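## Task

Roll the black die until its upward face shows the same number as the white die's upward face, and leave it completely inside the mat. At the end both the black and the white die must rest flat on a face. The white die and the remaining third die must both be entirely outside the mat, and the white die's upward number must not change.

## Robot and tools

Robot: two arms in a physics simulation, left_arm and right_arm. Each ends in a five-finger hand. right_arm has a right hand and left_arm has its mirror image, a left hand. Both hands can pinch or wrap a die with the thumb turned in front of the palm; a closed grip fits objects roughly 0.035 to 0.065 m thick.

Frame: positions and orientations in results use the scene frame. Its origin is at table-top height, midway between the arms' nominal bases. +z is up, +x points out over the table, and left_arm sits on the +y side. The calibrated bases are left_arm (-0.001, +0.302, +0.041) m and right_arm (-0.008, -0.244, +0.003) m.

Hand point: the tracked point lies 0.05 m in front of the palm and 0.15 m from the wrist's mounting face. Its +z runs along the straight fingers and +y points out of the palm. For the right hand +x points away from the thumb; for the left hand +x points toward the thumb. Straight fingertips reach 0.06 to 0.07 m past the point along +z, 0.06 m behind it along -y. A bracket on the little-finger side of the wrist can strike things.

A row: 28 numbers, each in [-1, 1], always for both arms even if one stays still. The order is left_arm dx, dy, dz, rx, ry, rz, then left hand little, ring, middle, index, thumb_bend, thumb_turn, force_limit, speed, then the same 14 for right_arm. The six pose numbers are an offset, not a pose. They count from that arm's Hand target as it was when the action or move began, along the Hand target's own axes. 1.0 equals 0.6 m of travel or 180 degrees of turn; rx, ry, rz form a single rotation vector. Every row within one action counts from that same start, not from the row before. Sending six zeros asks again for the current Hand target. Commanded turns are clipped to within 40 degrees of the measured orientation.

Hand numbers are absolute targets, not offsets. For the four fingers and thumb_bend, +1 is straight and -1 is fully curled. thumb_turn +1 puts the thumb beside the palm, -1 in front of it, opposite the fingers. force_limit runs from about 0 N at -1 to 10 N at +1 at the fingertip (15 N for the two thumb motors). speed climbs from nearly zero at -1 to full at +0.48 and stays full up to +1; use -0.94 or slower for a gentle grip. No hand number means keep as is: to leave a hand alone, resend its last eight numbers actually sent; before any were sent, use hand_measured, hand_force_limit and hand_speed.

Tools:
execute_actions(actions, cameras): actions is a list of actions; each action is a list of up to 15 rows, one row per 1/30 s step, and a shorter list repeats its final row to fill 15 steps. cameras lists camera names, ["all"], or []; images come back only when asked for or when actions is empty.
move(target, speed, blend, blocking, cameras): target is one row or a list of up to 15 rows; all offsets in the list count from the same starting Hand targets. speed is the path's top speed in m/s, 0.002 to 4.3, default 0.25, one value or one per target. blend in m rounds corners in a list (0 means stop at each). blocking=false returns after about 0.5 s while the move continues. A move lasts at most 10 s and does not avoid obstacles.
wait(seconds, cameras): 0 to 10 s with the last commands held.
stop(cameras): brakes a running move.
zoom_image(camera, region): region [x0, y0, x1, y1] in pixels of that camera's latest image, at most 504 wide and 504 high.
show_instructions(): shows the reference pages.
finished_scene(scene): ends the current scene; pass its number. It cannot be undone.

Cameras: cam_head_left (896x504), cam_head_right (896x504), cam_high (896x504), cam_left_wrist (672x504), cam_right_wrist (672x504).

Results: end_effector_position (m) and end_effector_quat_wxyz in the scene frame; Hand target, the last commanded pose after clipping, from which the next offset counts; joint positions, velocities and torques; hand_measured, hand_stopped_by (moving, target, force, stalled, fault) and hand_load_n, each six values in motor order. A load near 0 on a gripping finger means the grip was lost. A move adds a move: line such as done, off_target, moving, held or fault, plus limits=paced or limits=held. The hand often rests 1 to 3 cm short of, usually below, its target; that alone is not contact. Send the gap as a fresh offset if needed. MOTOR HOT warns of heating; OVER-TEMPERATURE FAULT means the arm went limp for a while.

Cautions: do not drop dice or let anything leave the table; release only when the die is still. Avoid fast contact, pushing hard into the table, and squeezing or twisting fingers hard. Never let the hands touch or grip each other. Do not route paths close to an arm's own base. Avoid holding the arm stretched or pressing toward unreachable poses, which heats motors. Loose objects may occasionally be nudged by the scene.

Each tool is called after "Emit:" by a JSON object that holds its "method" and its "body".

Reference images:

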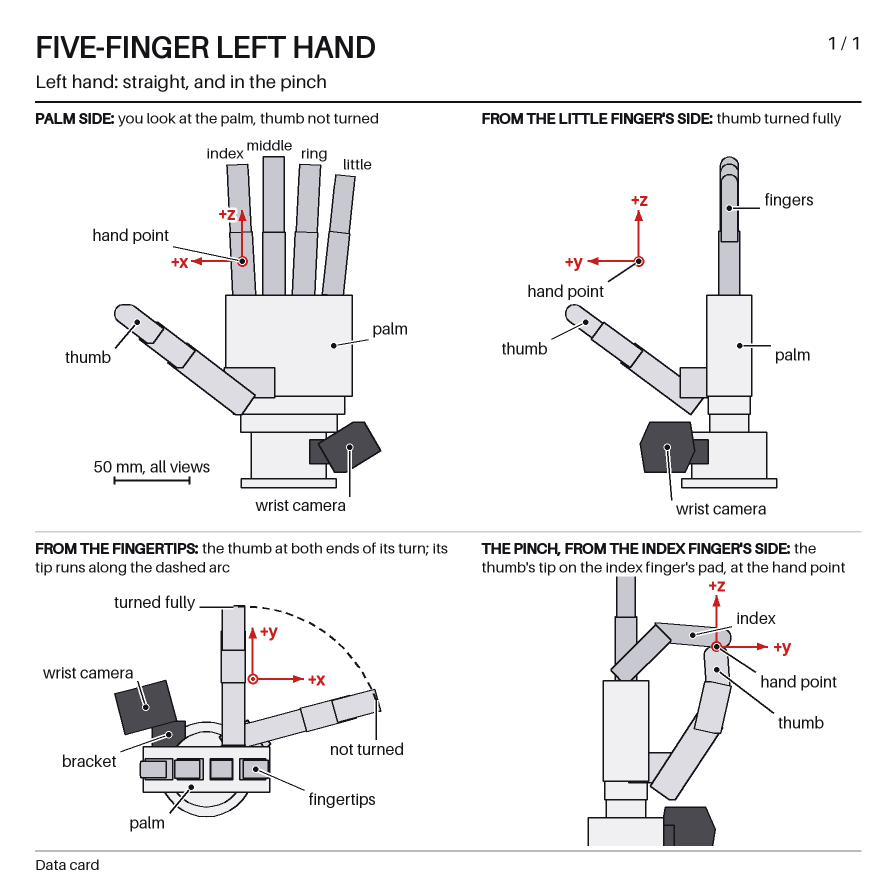

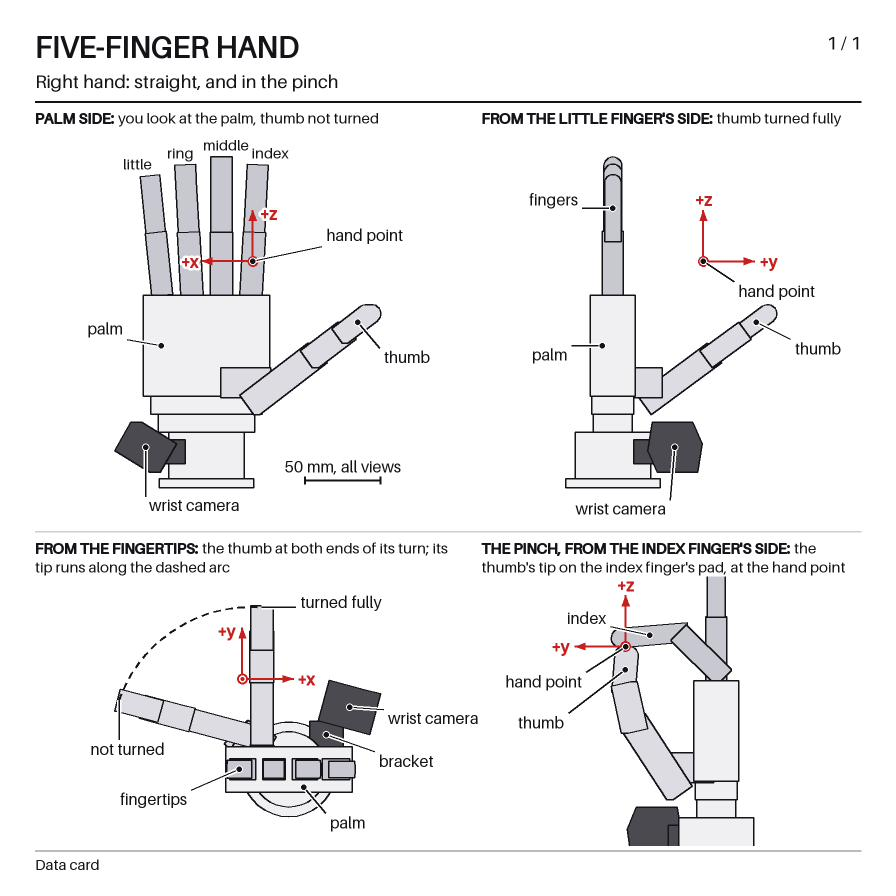

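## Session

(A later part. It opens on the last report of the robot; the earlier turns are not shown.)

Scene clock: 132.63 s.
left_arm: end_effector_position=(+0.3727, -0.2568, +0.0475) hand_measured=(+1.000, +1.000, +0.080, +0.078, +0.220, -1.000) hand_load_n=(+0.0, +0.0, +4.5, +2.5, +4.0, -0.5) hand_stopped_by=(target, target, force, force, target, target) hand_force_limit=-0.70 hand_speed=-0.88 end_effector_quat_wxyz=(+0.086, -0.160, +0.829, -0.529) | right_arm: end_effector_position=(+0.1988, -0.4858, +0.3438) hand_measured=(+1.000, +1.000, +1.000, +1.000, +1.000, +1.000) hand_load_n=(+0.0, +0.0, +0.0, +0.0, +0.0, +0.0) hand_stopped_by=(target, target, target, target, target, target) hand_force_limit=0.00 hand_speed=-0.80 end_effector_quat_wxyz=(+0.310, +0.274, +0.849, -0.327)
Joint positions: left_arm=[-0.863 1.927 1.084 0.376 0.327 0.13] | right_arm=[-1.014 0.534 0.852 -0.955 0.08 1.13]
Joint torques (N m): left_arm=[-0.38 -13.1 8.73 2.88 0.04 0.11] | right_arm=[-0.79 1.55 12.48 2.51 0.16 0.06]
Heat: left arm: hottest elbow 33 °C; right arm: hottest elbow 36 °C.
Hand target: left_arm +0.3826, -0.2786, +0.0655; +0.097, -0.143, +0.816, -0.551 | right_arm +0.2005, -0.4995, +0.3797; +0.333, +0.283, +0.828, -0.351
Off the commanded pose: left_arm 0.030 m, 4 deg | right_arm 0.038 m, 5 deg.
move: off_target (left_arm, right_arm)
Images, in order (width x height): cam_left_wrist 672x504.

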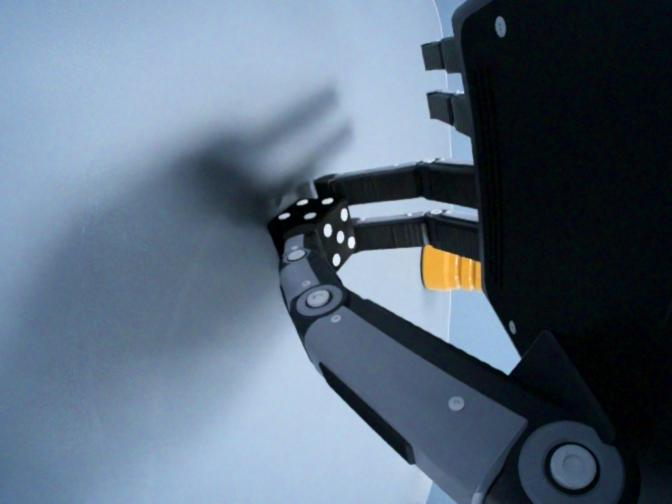

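Emit:
{"method": "move", "body": {"target": [[0,-0.17,-0.0687,0,0,0,1,1,-0.1,-0.1,0.22,-1,-0.7,-0.88,0,0,0,0,0,0,1,1,1,1,1,1,0,-0.8],[0.182,0.0177,-0.5972,-0.0856,-0.2558,0.3092,1,1,-0.1,-0.1,0.22,-1,-0.7,-0.88,0,0,0,0,0,0,1,1,1,1,1,1,0,-0.8]], "speed": 0.22, "blend": 0.03, "cameras": ["all"]}}

Emit:
{"method": "zoom_image", "body": {"camera": "cam_left_wrist", "region": [220, 140, 400, 290]}}

Emit:
{"method": "zoom_image", "body": {"camera": "cam_high", "region": [400, 60, 560, 180]}}

Scene clock: 148.23 s.
left_arm: end_effector_position=(+0.1684, -0.0004, +0.1860) hand_measured=(+1.000, +1.000, +0.080, +0.078, +0.220, -1.000) hand_load_n=(+0.0, +0.0, +4.5, +2.5, +3.5, -0.5) hand_stopped_by=(target, target, force, force, target, target) hand_force_limit=-0.70 hand_speed=-0.88 end_effector_quat_wxyz=(+0.611, +0.036, +0.755, -0.235) | right_arm: end_effector_position=(+0.1988, -0.4858, +0.3438) hand_measured=(+1.000, +1.000, +1.000, +1.000, +1.000, +1.000) hand_load_n=(+0.0, +0.0, +0.0, +0.0, +0.0, -0.5) hand_stopped_by=(target, target, target, target, target, target) hand_force_limit=0.00 hand_speed=-0.80 end_effector_quat_wxyz=(+0.310, +0.274, +0.849, -0.327)
Joint positions: left_arm=[-1.649 1.113 0.398 0.31 -1.2 0.872] | right_arm=[-1.014 0.534 0.852 -0.955 0.08 1.13]
Joint torques (N m): left_arm=[-0.79 -4.07 5.46 2.37 -0.53 0.24] | right_arm=[-0.67 1.49 12.49 2.51 0.16 0.06]
Heat: left arm: hottest elbow 33 °C; right arm: hottest elbow 36 °C.
Hand target: left_arm +0.1653, +0.0005, +0.1895; +0.615, +0.036, +0.750, -0.241 | right_arm +0.2005, -0.4995, +0.3797; +0.333, +0.283, +0.828, -0.351
Off the commanded pose: left_arm 0.005 m, 1 deg | right_arm 0.038 m, 5 deg.
move: off_target (right_arm)

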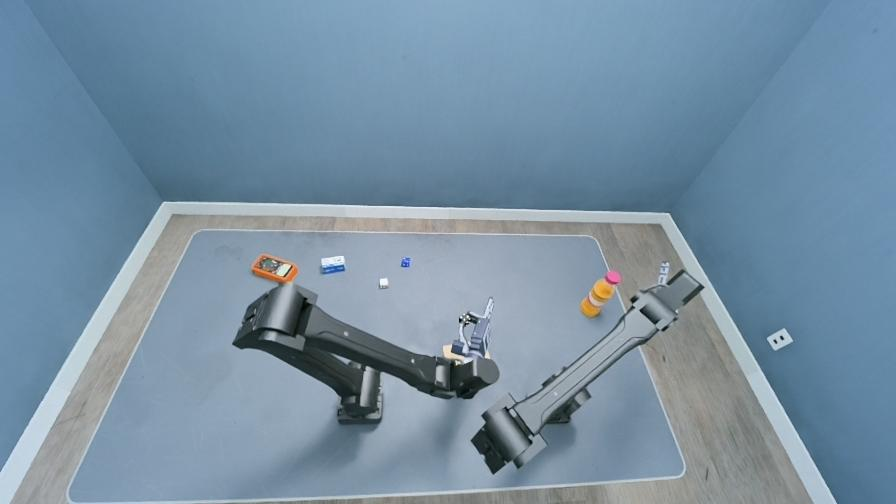

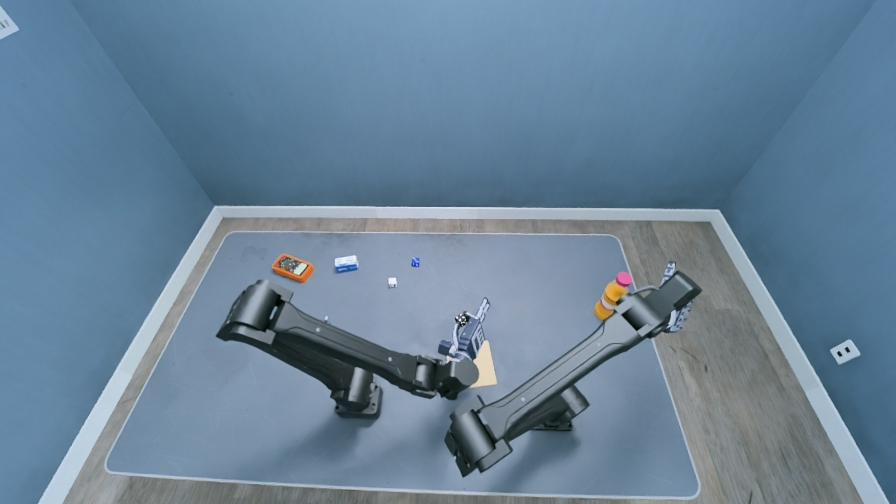

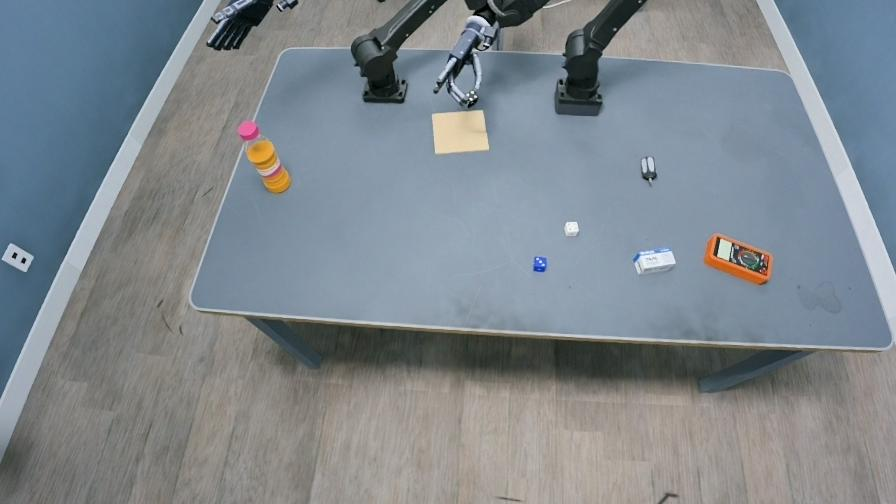

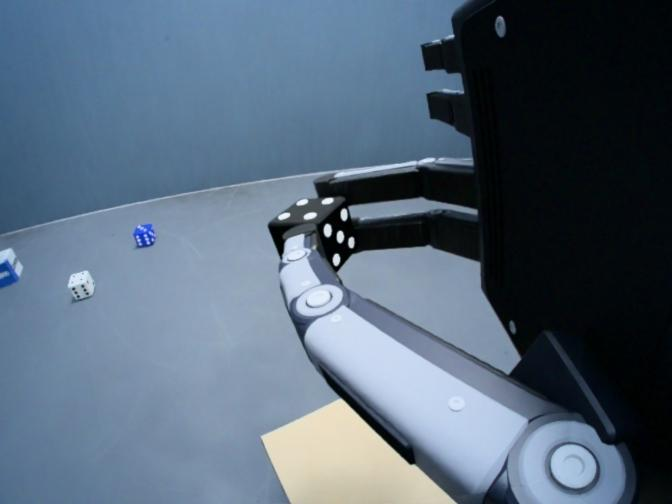

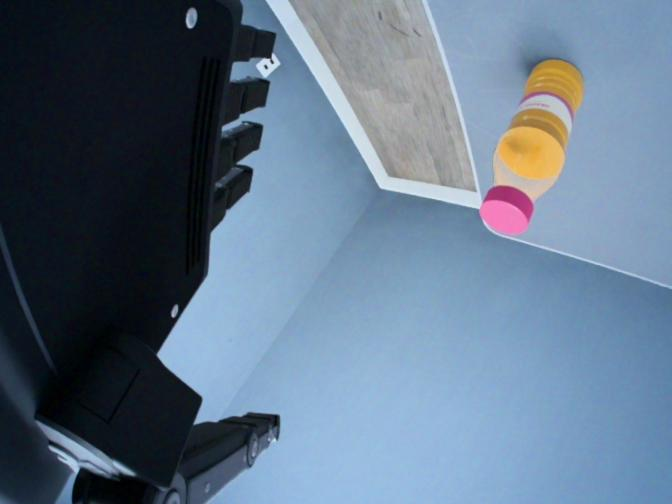

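Scaled by 2.800 from the camera's 672x504 image, which has a finer 960x720 frame.

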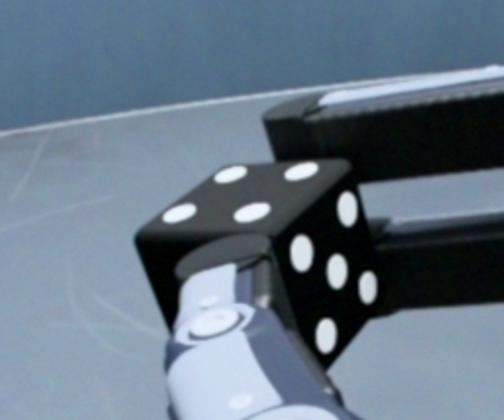

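Scaled by 3.150 from the camera's 896x504 image, which has a finer 1280x720 frame.

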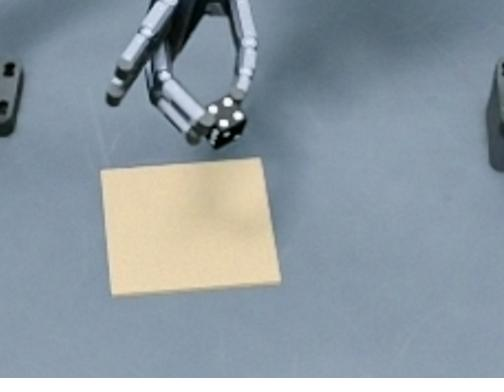

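Emit:
{"method": "move", "body": {"target": [0.1567,0.0529,0.0213,0,0,0,1,1,-0.1,-0.1,0.22,-1,-0.7,-0.88,0,0,0,0,0,0,1,1,1,1,1,1,0,-0.8], "speed": 0.12, "cameras": ["cam_left_wrist","cam_high","cam_head_left"]}}

Emit:
{"method": "zoom_image", "body": {"camera": "cam_high", "region": [400, 60, 560, 180]}}

Scene clock: 153.67 s.
left_arm: end_effector_position=(+0.1682, -0.0016, +0.0894) hand_measured=(+1.000, +1.000, +0.080, +0.078, +0.220, -1.000) hand_load_n=(+0.0, +0.0, +4.5, +2.5, +3.5, -0.5) hand_stopped_by=(target, target, force, force, target, target) hand_force_limit=-0.70 hand_speed=-0.88 end_effector_quat_wxyz=(+0.611, +0.030, +0.753, -0.242) | right_arm: end_effector_position=(+0.1988, -0.4858, +0.3438) hand_measured=(+1.000, +1.000, +1.000, +1.000, +1.000, +1.000) hand_load_n=(+0.0, +0.0, +0.0, +0.0, +0.0, +0.0) hand_stopped_by=(target, target, target, target, target, target) hand_force_limit=0.00 hand_speed=-0.80 end_effector_quat_wxyz=(+0.310, +0.274, +0.849, -0.327)
Joint positions: left_arm=[-1.649 1.531 0.304 0.84 -1.2 0.871] | right_arm=[-1.014 0.534 0.852 -0.955 0.08 1.13]
Joint torques (N m): left_arm=[-0.79 -4.72 2.76 2.39 -0.51 0.24] | right_arm=[-0.67 1.55 12.49 2.51 0.16 0.07]
Heat: left arm: hottest elbow 32 °C; right arm: hottest elbow 36 °C.
Hand target: left_arm +0.1653, +0.0005, +0.0894; +0.615, +0.036, +0.750, -0.241 | right_arm +0.2005, -0.4995, +0.3797; +0.333, +0.283, +0.828, -0.351
Off the commanded pose: left_arm 0.004 m, 1 deg | right_arm 0.038 m, 5 deg.
move: off_target (right_arm)
Images, in order (width x height): cam_head_left 896x504, cam_high 896x504, cam_left_wrist 672x504.

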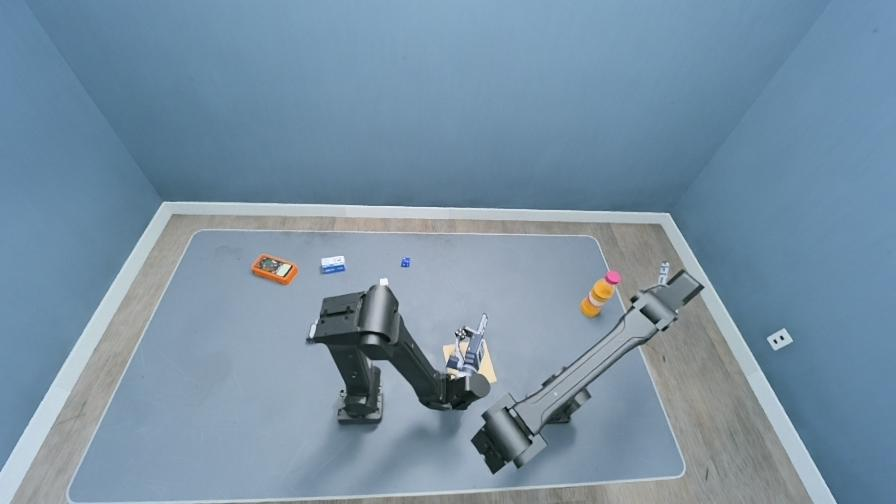

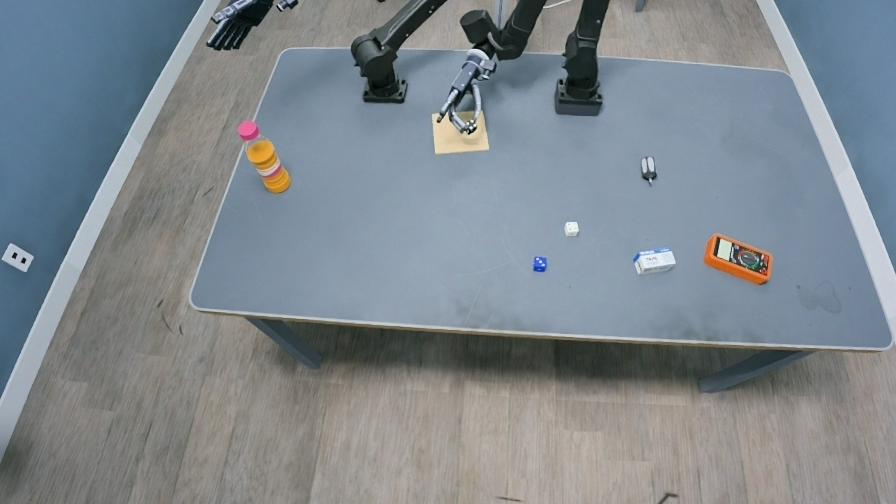

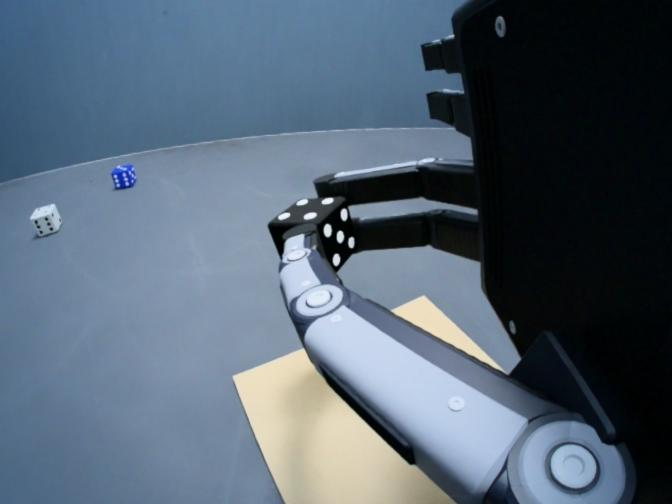

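Scaled by 3.150 from the camera's 896x504 image, which has a finer 1280x720 frame.

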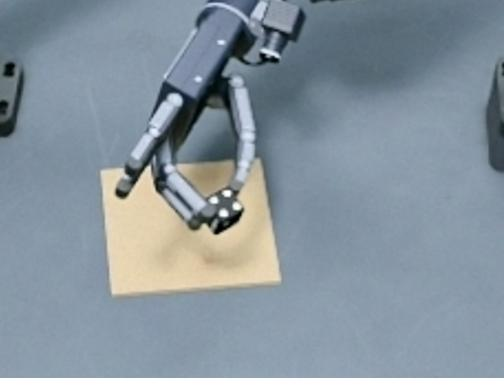

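Emit:
{"method": "zoom_image", "body": {"camera": "cam_left_wrist", "region": [200, 250, 500, 500]}}

Emit:
{"method": "zoom_image", "body": {"camera": "cam_high", "region": [425, 100, 495, 160]}}

Scaled by 1.680 from the camera's 672x504 image, which has a finer 960x720 frame.

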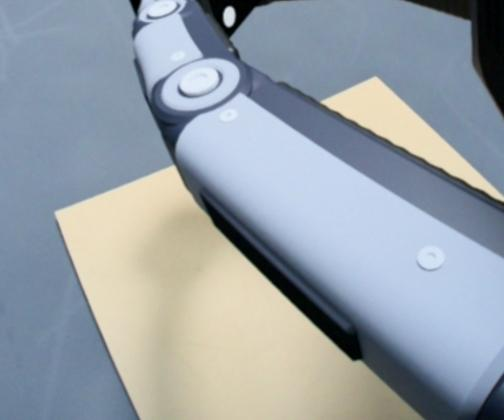

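Scaled by 7.200 from the camera's 896x504 image, which has a finer 1280x720 frame.

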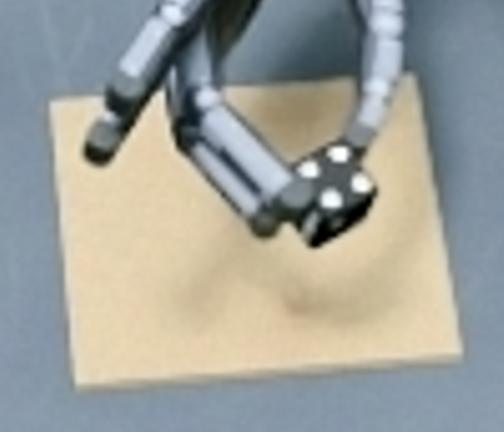

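Emit:
{"method": "move", "body": {"target": [0.055,0.0042,-0.0238,0,0,0,1,1,-0.1,-0.1,0.22,-1,-0.7,-0.88,0,0,0,0,0,0,1,1,1,1,1,1,0,-0.8], "speed": 0.1, "cameras": ["cam_left_wrist","cam_high"]}}

Emit:
{"method": "zoom_image", "body": {"camera": "cam_high", "region": [425, 100, 495, 160]}}

Emit:
{"method": "zoom_image", "body": {"camera": "cam_left_wrist", "region": [200, 180, 450, 400]}}

Scene clock: 161.77 s.
left_arm: end_effector_position=(+0.1492, +0.0042, +0.0588) hand_measured=(+1.000, +1.000, +0.080, +0.078, +0.220, -1.000) hand_load_n=(+0.0, +0.0, +4.5, +3.0, +3.5, -0.5) hand_stopped_by=(target, target, force, force, target, target) hand_force_limit=-0.70 hand_speed=-0.88 end_effector_quat_wxyz=(+0.614, +0.045, +0.754, -0.229) | right_arm: end_effector_position=(+0.1988, -0.4858, +0.3438) hand_measured=(+1.000, +1.000, +1.000, +1.000, +1.000, +1.000) hand_load_n=(+0.0, +0.0, +0.0, +0.0, +0.0, +0.0) hand_stopped_by=(target, target, target, target, target, target) hand_force_limit=0.00 hand_speed=-0.80 end_effector_quat_wxyz=(+0.310, +0.274, +0.849, -0.327)
Joint positions: left_arm=[-1.724 1.669 0.304 0.88 -1.265 0.807] | right_arm=[-1.014 0.534 0.852 -0.955 0.08 1.13]
Joint torques (N m): left_arm=[-0.67 -5.3 2.62 2.25 -0.6 -0.01] | right_arm=[-0.67 1.49 12.48 2.51 0.16 0.06]
Heat: left arm: hottest elbow 32 °C; right arm: hottest elbow 37 °C.
Hand target: left_arm +0.1453, +0.0006, +0.0595; +0.615, +0.036, +0.750, -0.241 | right_arm +0.2005, -0.4995, +0.3797; +0.333, +0.283, +0.828, -0.351
Off the commanded pose: left_arm 0.005 m, 2 deg | right_arm 0.038 m, 5 deg.
move: off_target (right_arm)
Images, in order (width x height): cam_high 896x504, cam_left_wrist 672x504.

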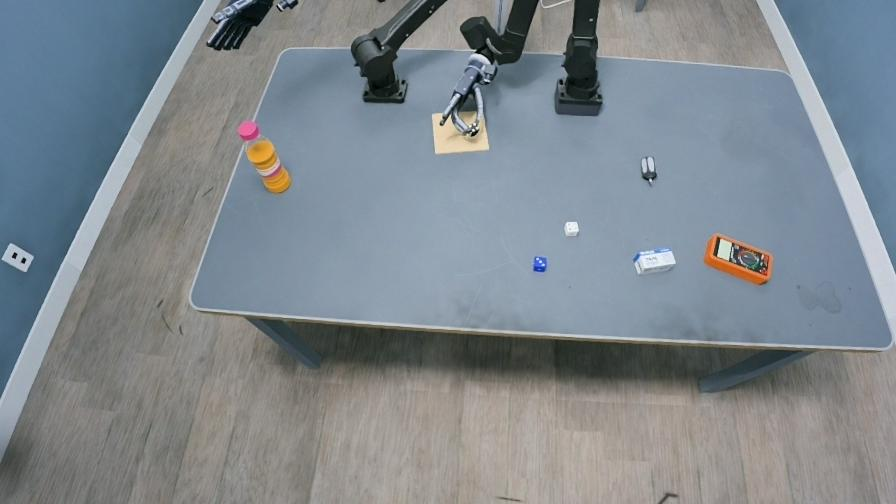

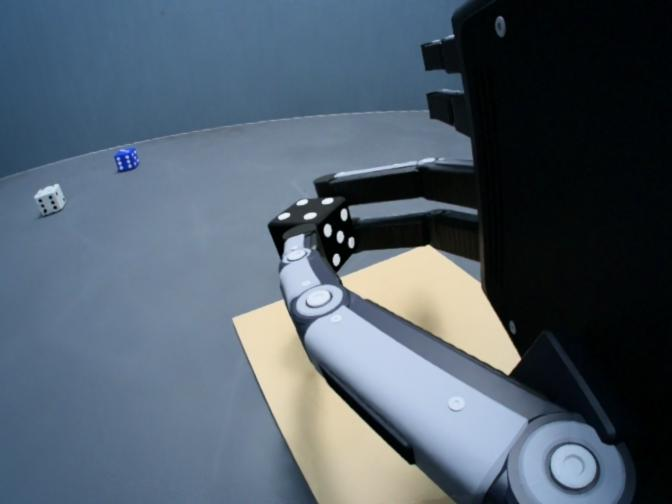

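Scaled by 7.200 from the camera's 896x504 image, which has a finer 1280x720 frame.

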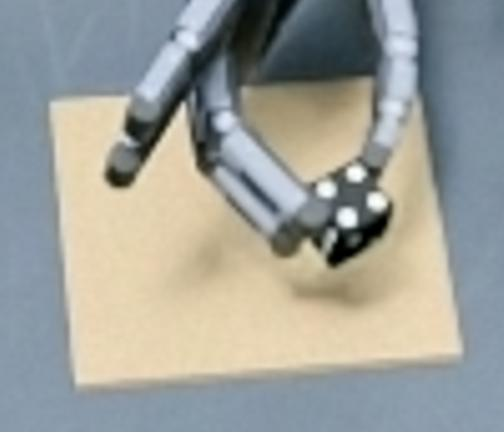

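Scaled by 2.016 from the camera's 672x504 image, which has a finer 960x720 frame.

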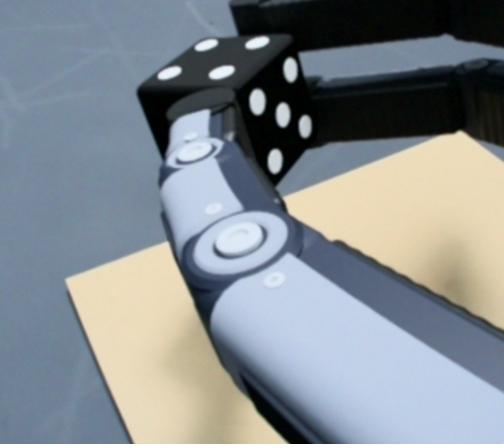

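Emit:
{"method": "move", "body": {"target": [0.0567,-0.0017,-0.0212,0,0,0,1,1,-0.1,-0.1,0.22,-1,-0.7,-0.88,0,0,0,0,0,0,1,1,1,1,1,1,0,-0.8], "speed": 0.08, "cameras": ["cam_left_wrist","cam_high"]}}

Emit:
{"method": "zoom_image", "body": {"camera": "cam_high", "region": [425, 100, 495, 160]}}

Emit:
{"method": "zoom_image", "body": {"camera": "cam_left_wrist", "region": [200, 180, 450, 400]}}

Scene clock: 166.60 s.
left_arm: end_effector_position=(+0.1297, +0.0037, +0.0288) hand_measured=(+1.000, +1.000, +0.080, +0.078, +0.220, -1.000) hand_load_n=(+0.0, +0.0, +4.5, +3.0, +3.5, -0.5) hand_stopped_by=(target, target, force, force, target, target) hand_force_limit=-0.70 hand_speed=-0.88 end_effector_quat_wxyz=(+0.614, +0.042, +0.753, -0.235) | right_arm: end_effector_position=(+0.1988, -0.4858, +0.3438) hand_measured=(+1.000, +1.000, +1.000, +1.000, +1.000, +1.000) hand_load_n=(+0.0, +0.0, +0.0, +0.0, +0.0, +0.0) hand_stopped_by=(target, target, target, target, target, target) hand_force_limit=0.00 hand_speed=-0.80 end_effector_quat_wxyz=(+0.310, +0.274, +0.849, -0.327)
Joint positions: left_arm=[-1.794 1.802 0.327 0.88 -1.325 0.681] | right_arm=[-1.014 0.534 0.852 -0.955 0.08 1.13]
Joint torques (N m): left_arm=[-0.56 -6.18 2.81 0.94 -0.7 -0.02] | right_arm=[-0.67 1.49 12.49 2.5 0.16 0.06]
Heat: left arm: hottest elbow 32 °C; right arm: hottest elbow 37 °C.
Hand target: left_arm +0.1253, -0.0033, +0.0295; +0.615, +0.036, +0.750, -0.241 | right_arm +0.2005, -0.4995, +0.3797; +0.333, +0.283, +0.828, -0.351
Off the commanded pose: left_arm 0.008 m, 1 deg | right_arm 0.038 m, 5 deg.
move: off_target (right_arm)
Images, in order (width x height): cam_high 896x504, cam_left_wrist 672x504.

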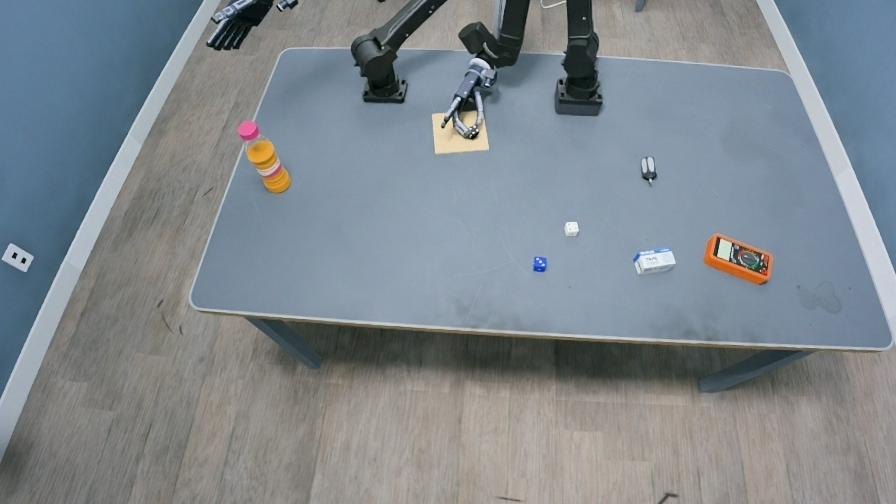

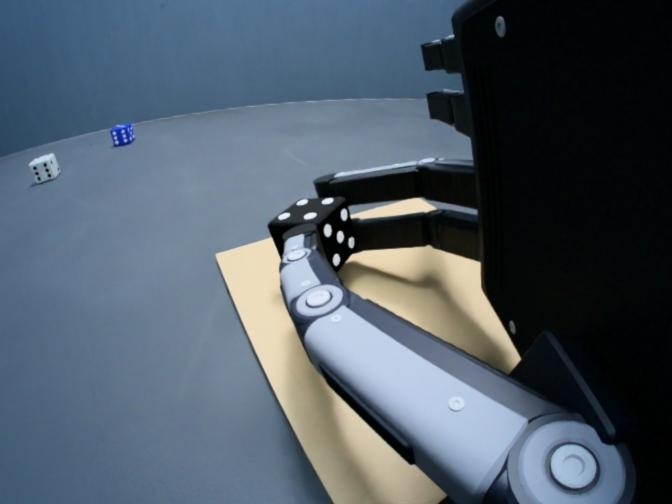

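Scaled by 7.200 from the camera's 896x504 image, which has a finer 1280x720 frame.

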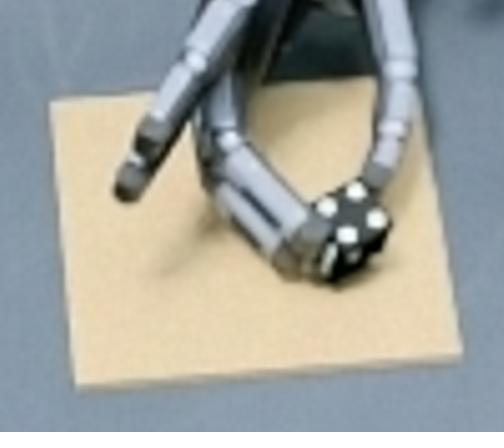

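Scaled by 2.016 from the camera's 672x504 image, which has a finer 960x720 frame.

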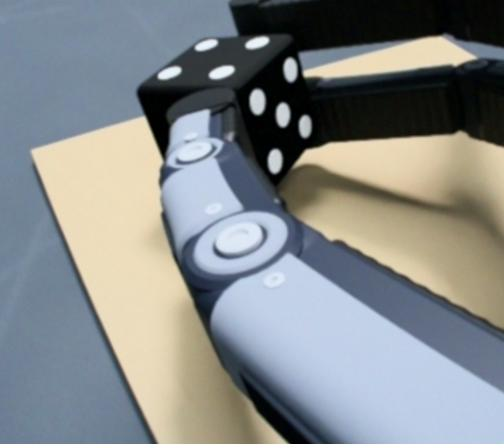

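Emit:
{"method": "move", "body": {"target": [0.0125,0.0042,0.0017,0,0,0,1,1,-0.1,-0.1,0.22,-1,-0.7,-0.88,0,0,0,0,0,0,1,1,1,1,1,1,0,-0.8], "speed": 0.05, "cameras": ["cam_left_wrist","cam_high"]}}

Emit:
{"method": "zoom_image", "body": {"camera": "cam_left_wrist", "region": [200, 180, 450, 400]}}

Emit:
{"method": "zoom_image", "body": {"camera": "cam_high", "region": [425, 100, 495, 160]}}

Scene clock: 169.03 s.
left_arm: end_effector_position=(+0.1302, +0.0060, +0.0207) hand_measured=(+1.000, +1.000, +0.080, +0.078, +0.220, -1.000) hand_load_n=(+0.0, +0.0, +4.5, +2.5, +3.5, -0.5) hand_stopped_by=(target, target, force, force, target, target) hand_force_limit=-0.70 hand_speed=-0.88 end_effector_quat_wxyz=(+0.615, +0.049, +0.754, -0.225) | right_arm: end_effector_position=(+0.1988, -0.4858, +0.3438) hand_measured=(+1.000, +1.000, +1.000, +1.000, +1.000, +1.000) hand_load_n=(+0.0, +0.0, +0.0, +0.0, +0.0, +0.0) hand_stopped_by=(target, target, target, target, target, target) hand_force_limit=0.00 hand_speed=-0.80 end_effector_quat_wxyz=(+0.310, +0.274, +0.849, -0.327)
Joint positions: left_arm=[-1.794 1.836 0.333 0.88 -1.327 0.675] | right_arm=[-1.014 0.534 0.852 -0.955 0.08 1.13]
Joint torques (N m): left_arm=[-0.56 -6.12 2.56 2.06 -0.63 -0.03] | right_arm=[-0.73 1.55 12.49 2.51 0.16 0.06]
Heat: left arm: hottest elbow 31 °C; right arm: hottest elbow 37 °C.
Hand target: left_arm +0.1252, -0.0034, +0.0214; +0.615, +0.036, +0.750, -0.241 | right_arm +0.2005, -0.4995, +0.3797; +0.333, +0.283, +0.828, -0.351
Off the commanded pose: left_arm 0.011 m, 2 deg | right_arm 0.038 m, 5 deg.
move: off_target (left_arm, right_arm)
Images, in order (width x height): cam_high 896x504, cam_left_wrist 672x504.

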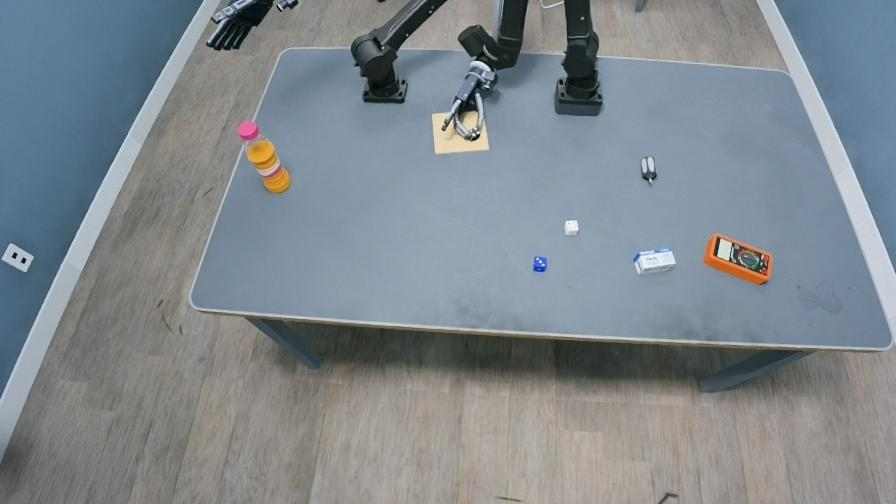

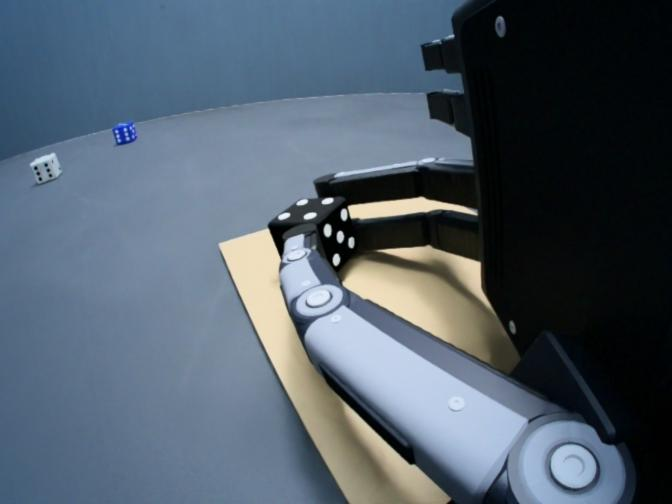

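Scaled by 2.016 from the camera's 672x504 image, which has a finer 960x720 frame.

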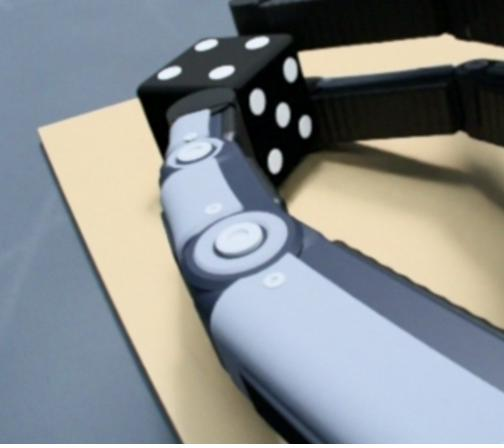

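Scaled by 7.200 from the camera's 896x504 image, which has a finer 1280x720 frame.

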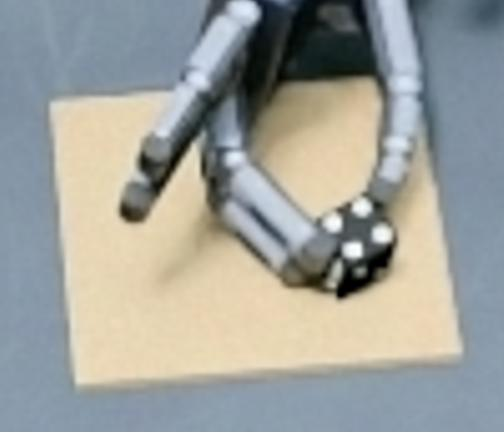

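Emit:
{"method": "move", "body": {"target": [0.0173,-0.007,0.0073,0,0,0,1,1,-0.1,-0.1,0.22,-1,-0.7,-0.88,0,0,0,0,0,0,1,1,1,1,1,1,0,-0.8], "speed": 0.05, "cameras": ["cam_left_wrist","cam_high"]}}

Emit:
{"method": "zoom_image", "body": {"camera": "cam_left_wrist", "region": [200, 180, 450, 400]}}

Emit:
{"method": "zoom_image", "body": {"camera": "cam_high", "region": [425, 100, 495, 160]}}

Scene clock: 171.60 s.
left_arm: end_effector_position=(+0.1310, +0.0044, +0.0193) hand_measured=(+1.000, +1.000, +0.080, +0.078, +0.222, -1.000) hand_load_n=(+0.0, +0.0, +3.5, -1.5, +5.0, -1.5) hand_stopped_by=(target, target, force, force, target, target) hand_force_limit=-0.70 hand_speed=-0.88 end_effector_quat_wxyz=(+0.626, +0.042, +0.747, -0.219) | right_arm: end_effector_position=(+0.1988, -0.4858, +0.3438) hand_measured=(+1.000, +1.000, +1.000, +1.000, +1.000, +1.000) hand_load_n=(+0.0, +0.0, +0.0, +0.0, +0.0, +0.0) hand_stopped_by=(target, target, target, target, target, target) hand_force_limit=0.00 hand_speed=-0.80 end_effector_quat_wxyz=(+0.310, +0.274, +0.849, -0.327)
Joint positions: left_arm=[-1.795 1.873 0.35 0.916 -1.358 0.695] | right_arm=[-1.014 0.534 0.852 -0.955 0.08 1.13]
Joint torques (N m): left_arm=[-0.09 -5.36 2.93 2.03 0.16 -0.02] | right_arm=[-0.67 1.49 12.48 2.48 0.16 0.06]
Heat: left arm: hottest elbow 31 °C; right arm: hottest elbow 37 °C.
Hand target: left_arm +0.1252, -0.0113, +0.0124; +0.615, +0.036, +0.750, -0.241 | right_arm +0.2005, -0.4995, +0.3797; +0.333, +0.283, +0.828, -0.351
Off the commanded pose: left_arm 0.018 m, 3 deg | right_arm 0.038 m, 5 deg.
move: off_target (left_arm, right_arm)
Images, in order (width x height): cam_high 896x504, cam_left_wrist 672x504.

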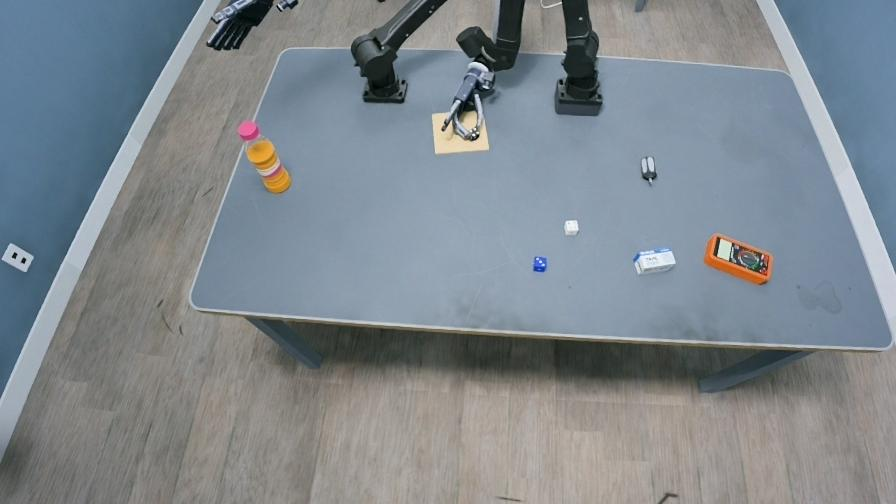

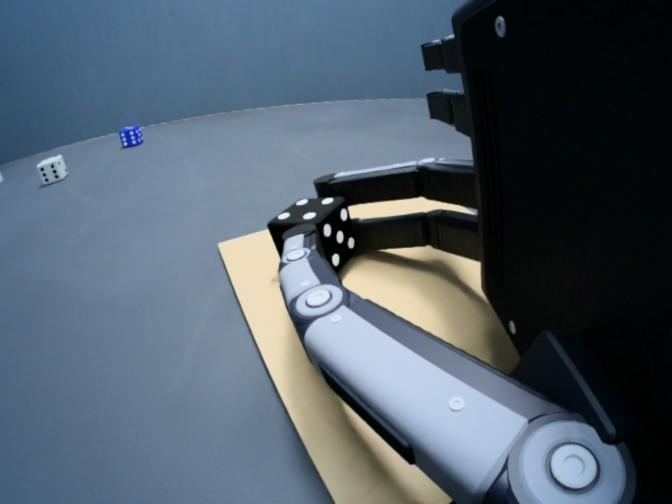

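Scaled by 2.016 from the camera's 672x504 image, which has a finer 960x720 frame.

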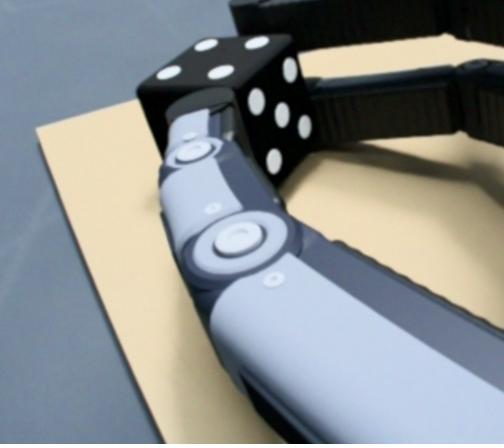

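Scaled by 7.200 from the camera's 896x504 image, which has a finer 1280x720 frame.

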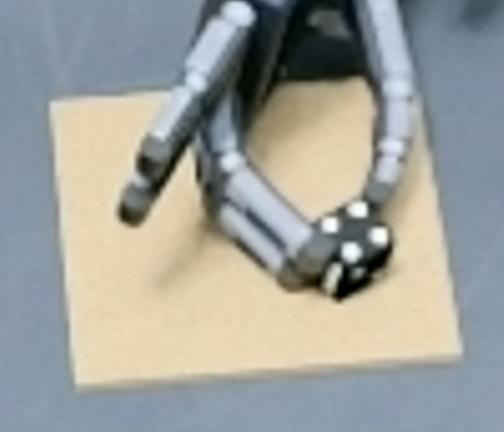

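Emit:
{"method": "move", "body": {"target": [[-0.0078,-0.0026,-0.001,0,0,0,1,1,-0.1,-0.1,0.22,-1,-0.7,-0.88,0,0,0,0,0,0,1,1,1,1,1,1,0,-0.8],[-0.0078,-0.0026,-0.001,0,0,0,1,1,0.3,0.3,0.5,-1,-0.7,-0.6,0,0,0,0,0,0,1,1,1,1,1,1,0,-0.8]], "speed": 0.05, "cameras": ["cam_left_wrist","cam_high"]}}

Emit:
{"method": "zoom_image", "body": {"camera": "cam_left_wrist", "region": [200, 180, 450, 400]}}

Emit:
{"method": "zoom_image", "body": {"camera": "cam_high", "region": [425, 100, 495, 160]}}

Scene clock: 175.47 s.
left_arm: end_effector_position=(+0.1311, +0.0046, +0.0195) hand_measured=(+1.000, +1.000, +0.300, +0.300, +0.500, -1.000) hand_load_n=(+0.0, +0.0, +0.0, -4.0, +0.0, +0.5) hand_stopped_by=(target, target, target, target, target, target) hand_force_limit=-0.70 hand_speed=-0.60 end_effector_quat_wxyz=(+0.626, +0.044, +0.747, -0.217) | right_arm: end_effector_position=(+0.1988, -0.4858, +0.3438) hand_measured=(+1.000, +1.000, +1.000, +1.000, +1.000, +1.000) hand_load_n=(+0.5, +0.0, +0.0, +0.0, +0.0, +0.0) hand_stopped_by=(target, target, target, target, target, target) hand_force_limit=0.00 hand_speed=-0.80 end_effector_quat_wxyz=(+0.310, +0.274, +0.849, -0.327)
Joint positions: left_arm=[-1.795 1.873 0.35 0.916 -1.358 0.699] | right_arm=[-1.014 0.534 0.852 -0.955 0.08 1.13]
Joint torques (N m): left_arm=[-0.03 -7 2.7 1.52 0.18 0] | right_arm=[-0.67 1.55 12.49 2.51 0.16 0.06]
Heat: left arm: hottest elbow 31 °C; right arm: hottest elbow 37 °C.
Hand target: left_arm +0.1253, -0.0113, +0.0174; +0.615, +0.036, +0.750, -0.241 | right_arm +0.2005, -0.4995, +0.3797; +0.333, +0.283, +0.828, -0.351
Off the commanded pose: left_arm 0.017 m, 3 deg | right_arm 0.038 m, 5 deg.
move: off_target (left_arm, right_arm); target 2's new numbers were sent with left_arm's hand 0.017 m and 3 deg from that target
Images, in order (width x height): cam_high 896x504, cam_left_wrist 672x504.

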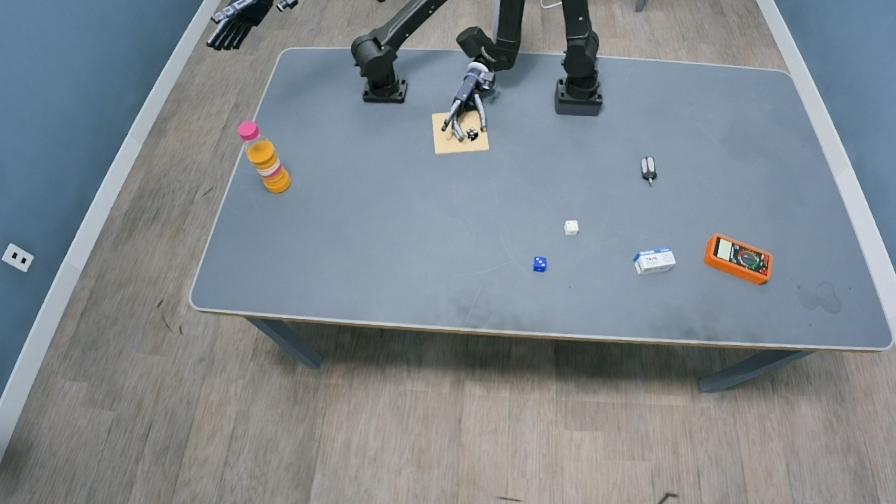

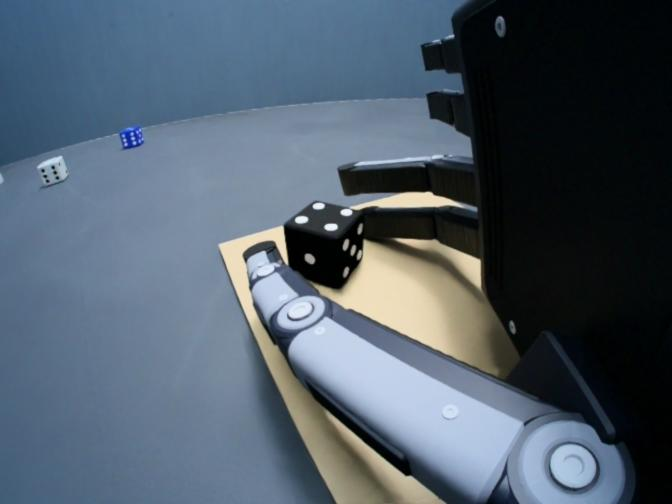

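Scaled by 2.016 from the camera's 672x504 image, which has a finer 960x720 frame.

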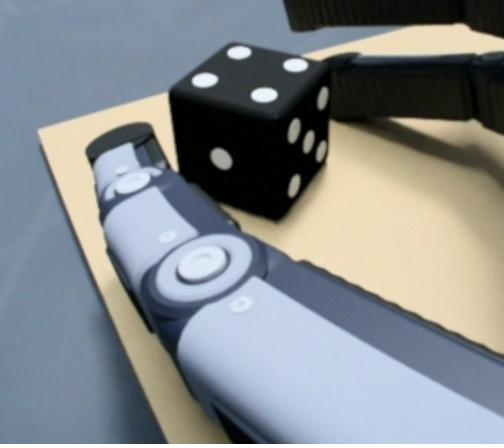

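Scaled by 7.200 from the camera's 896x504 image, which has a finer 1280x720 frame.

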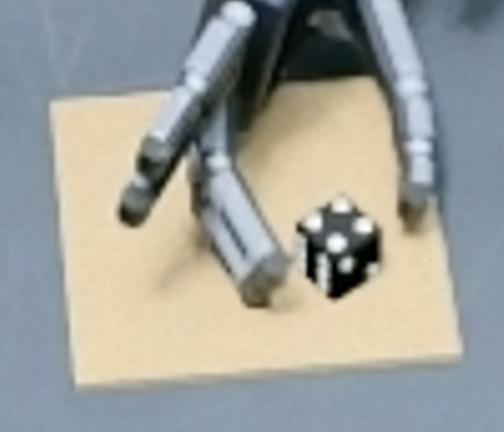

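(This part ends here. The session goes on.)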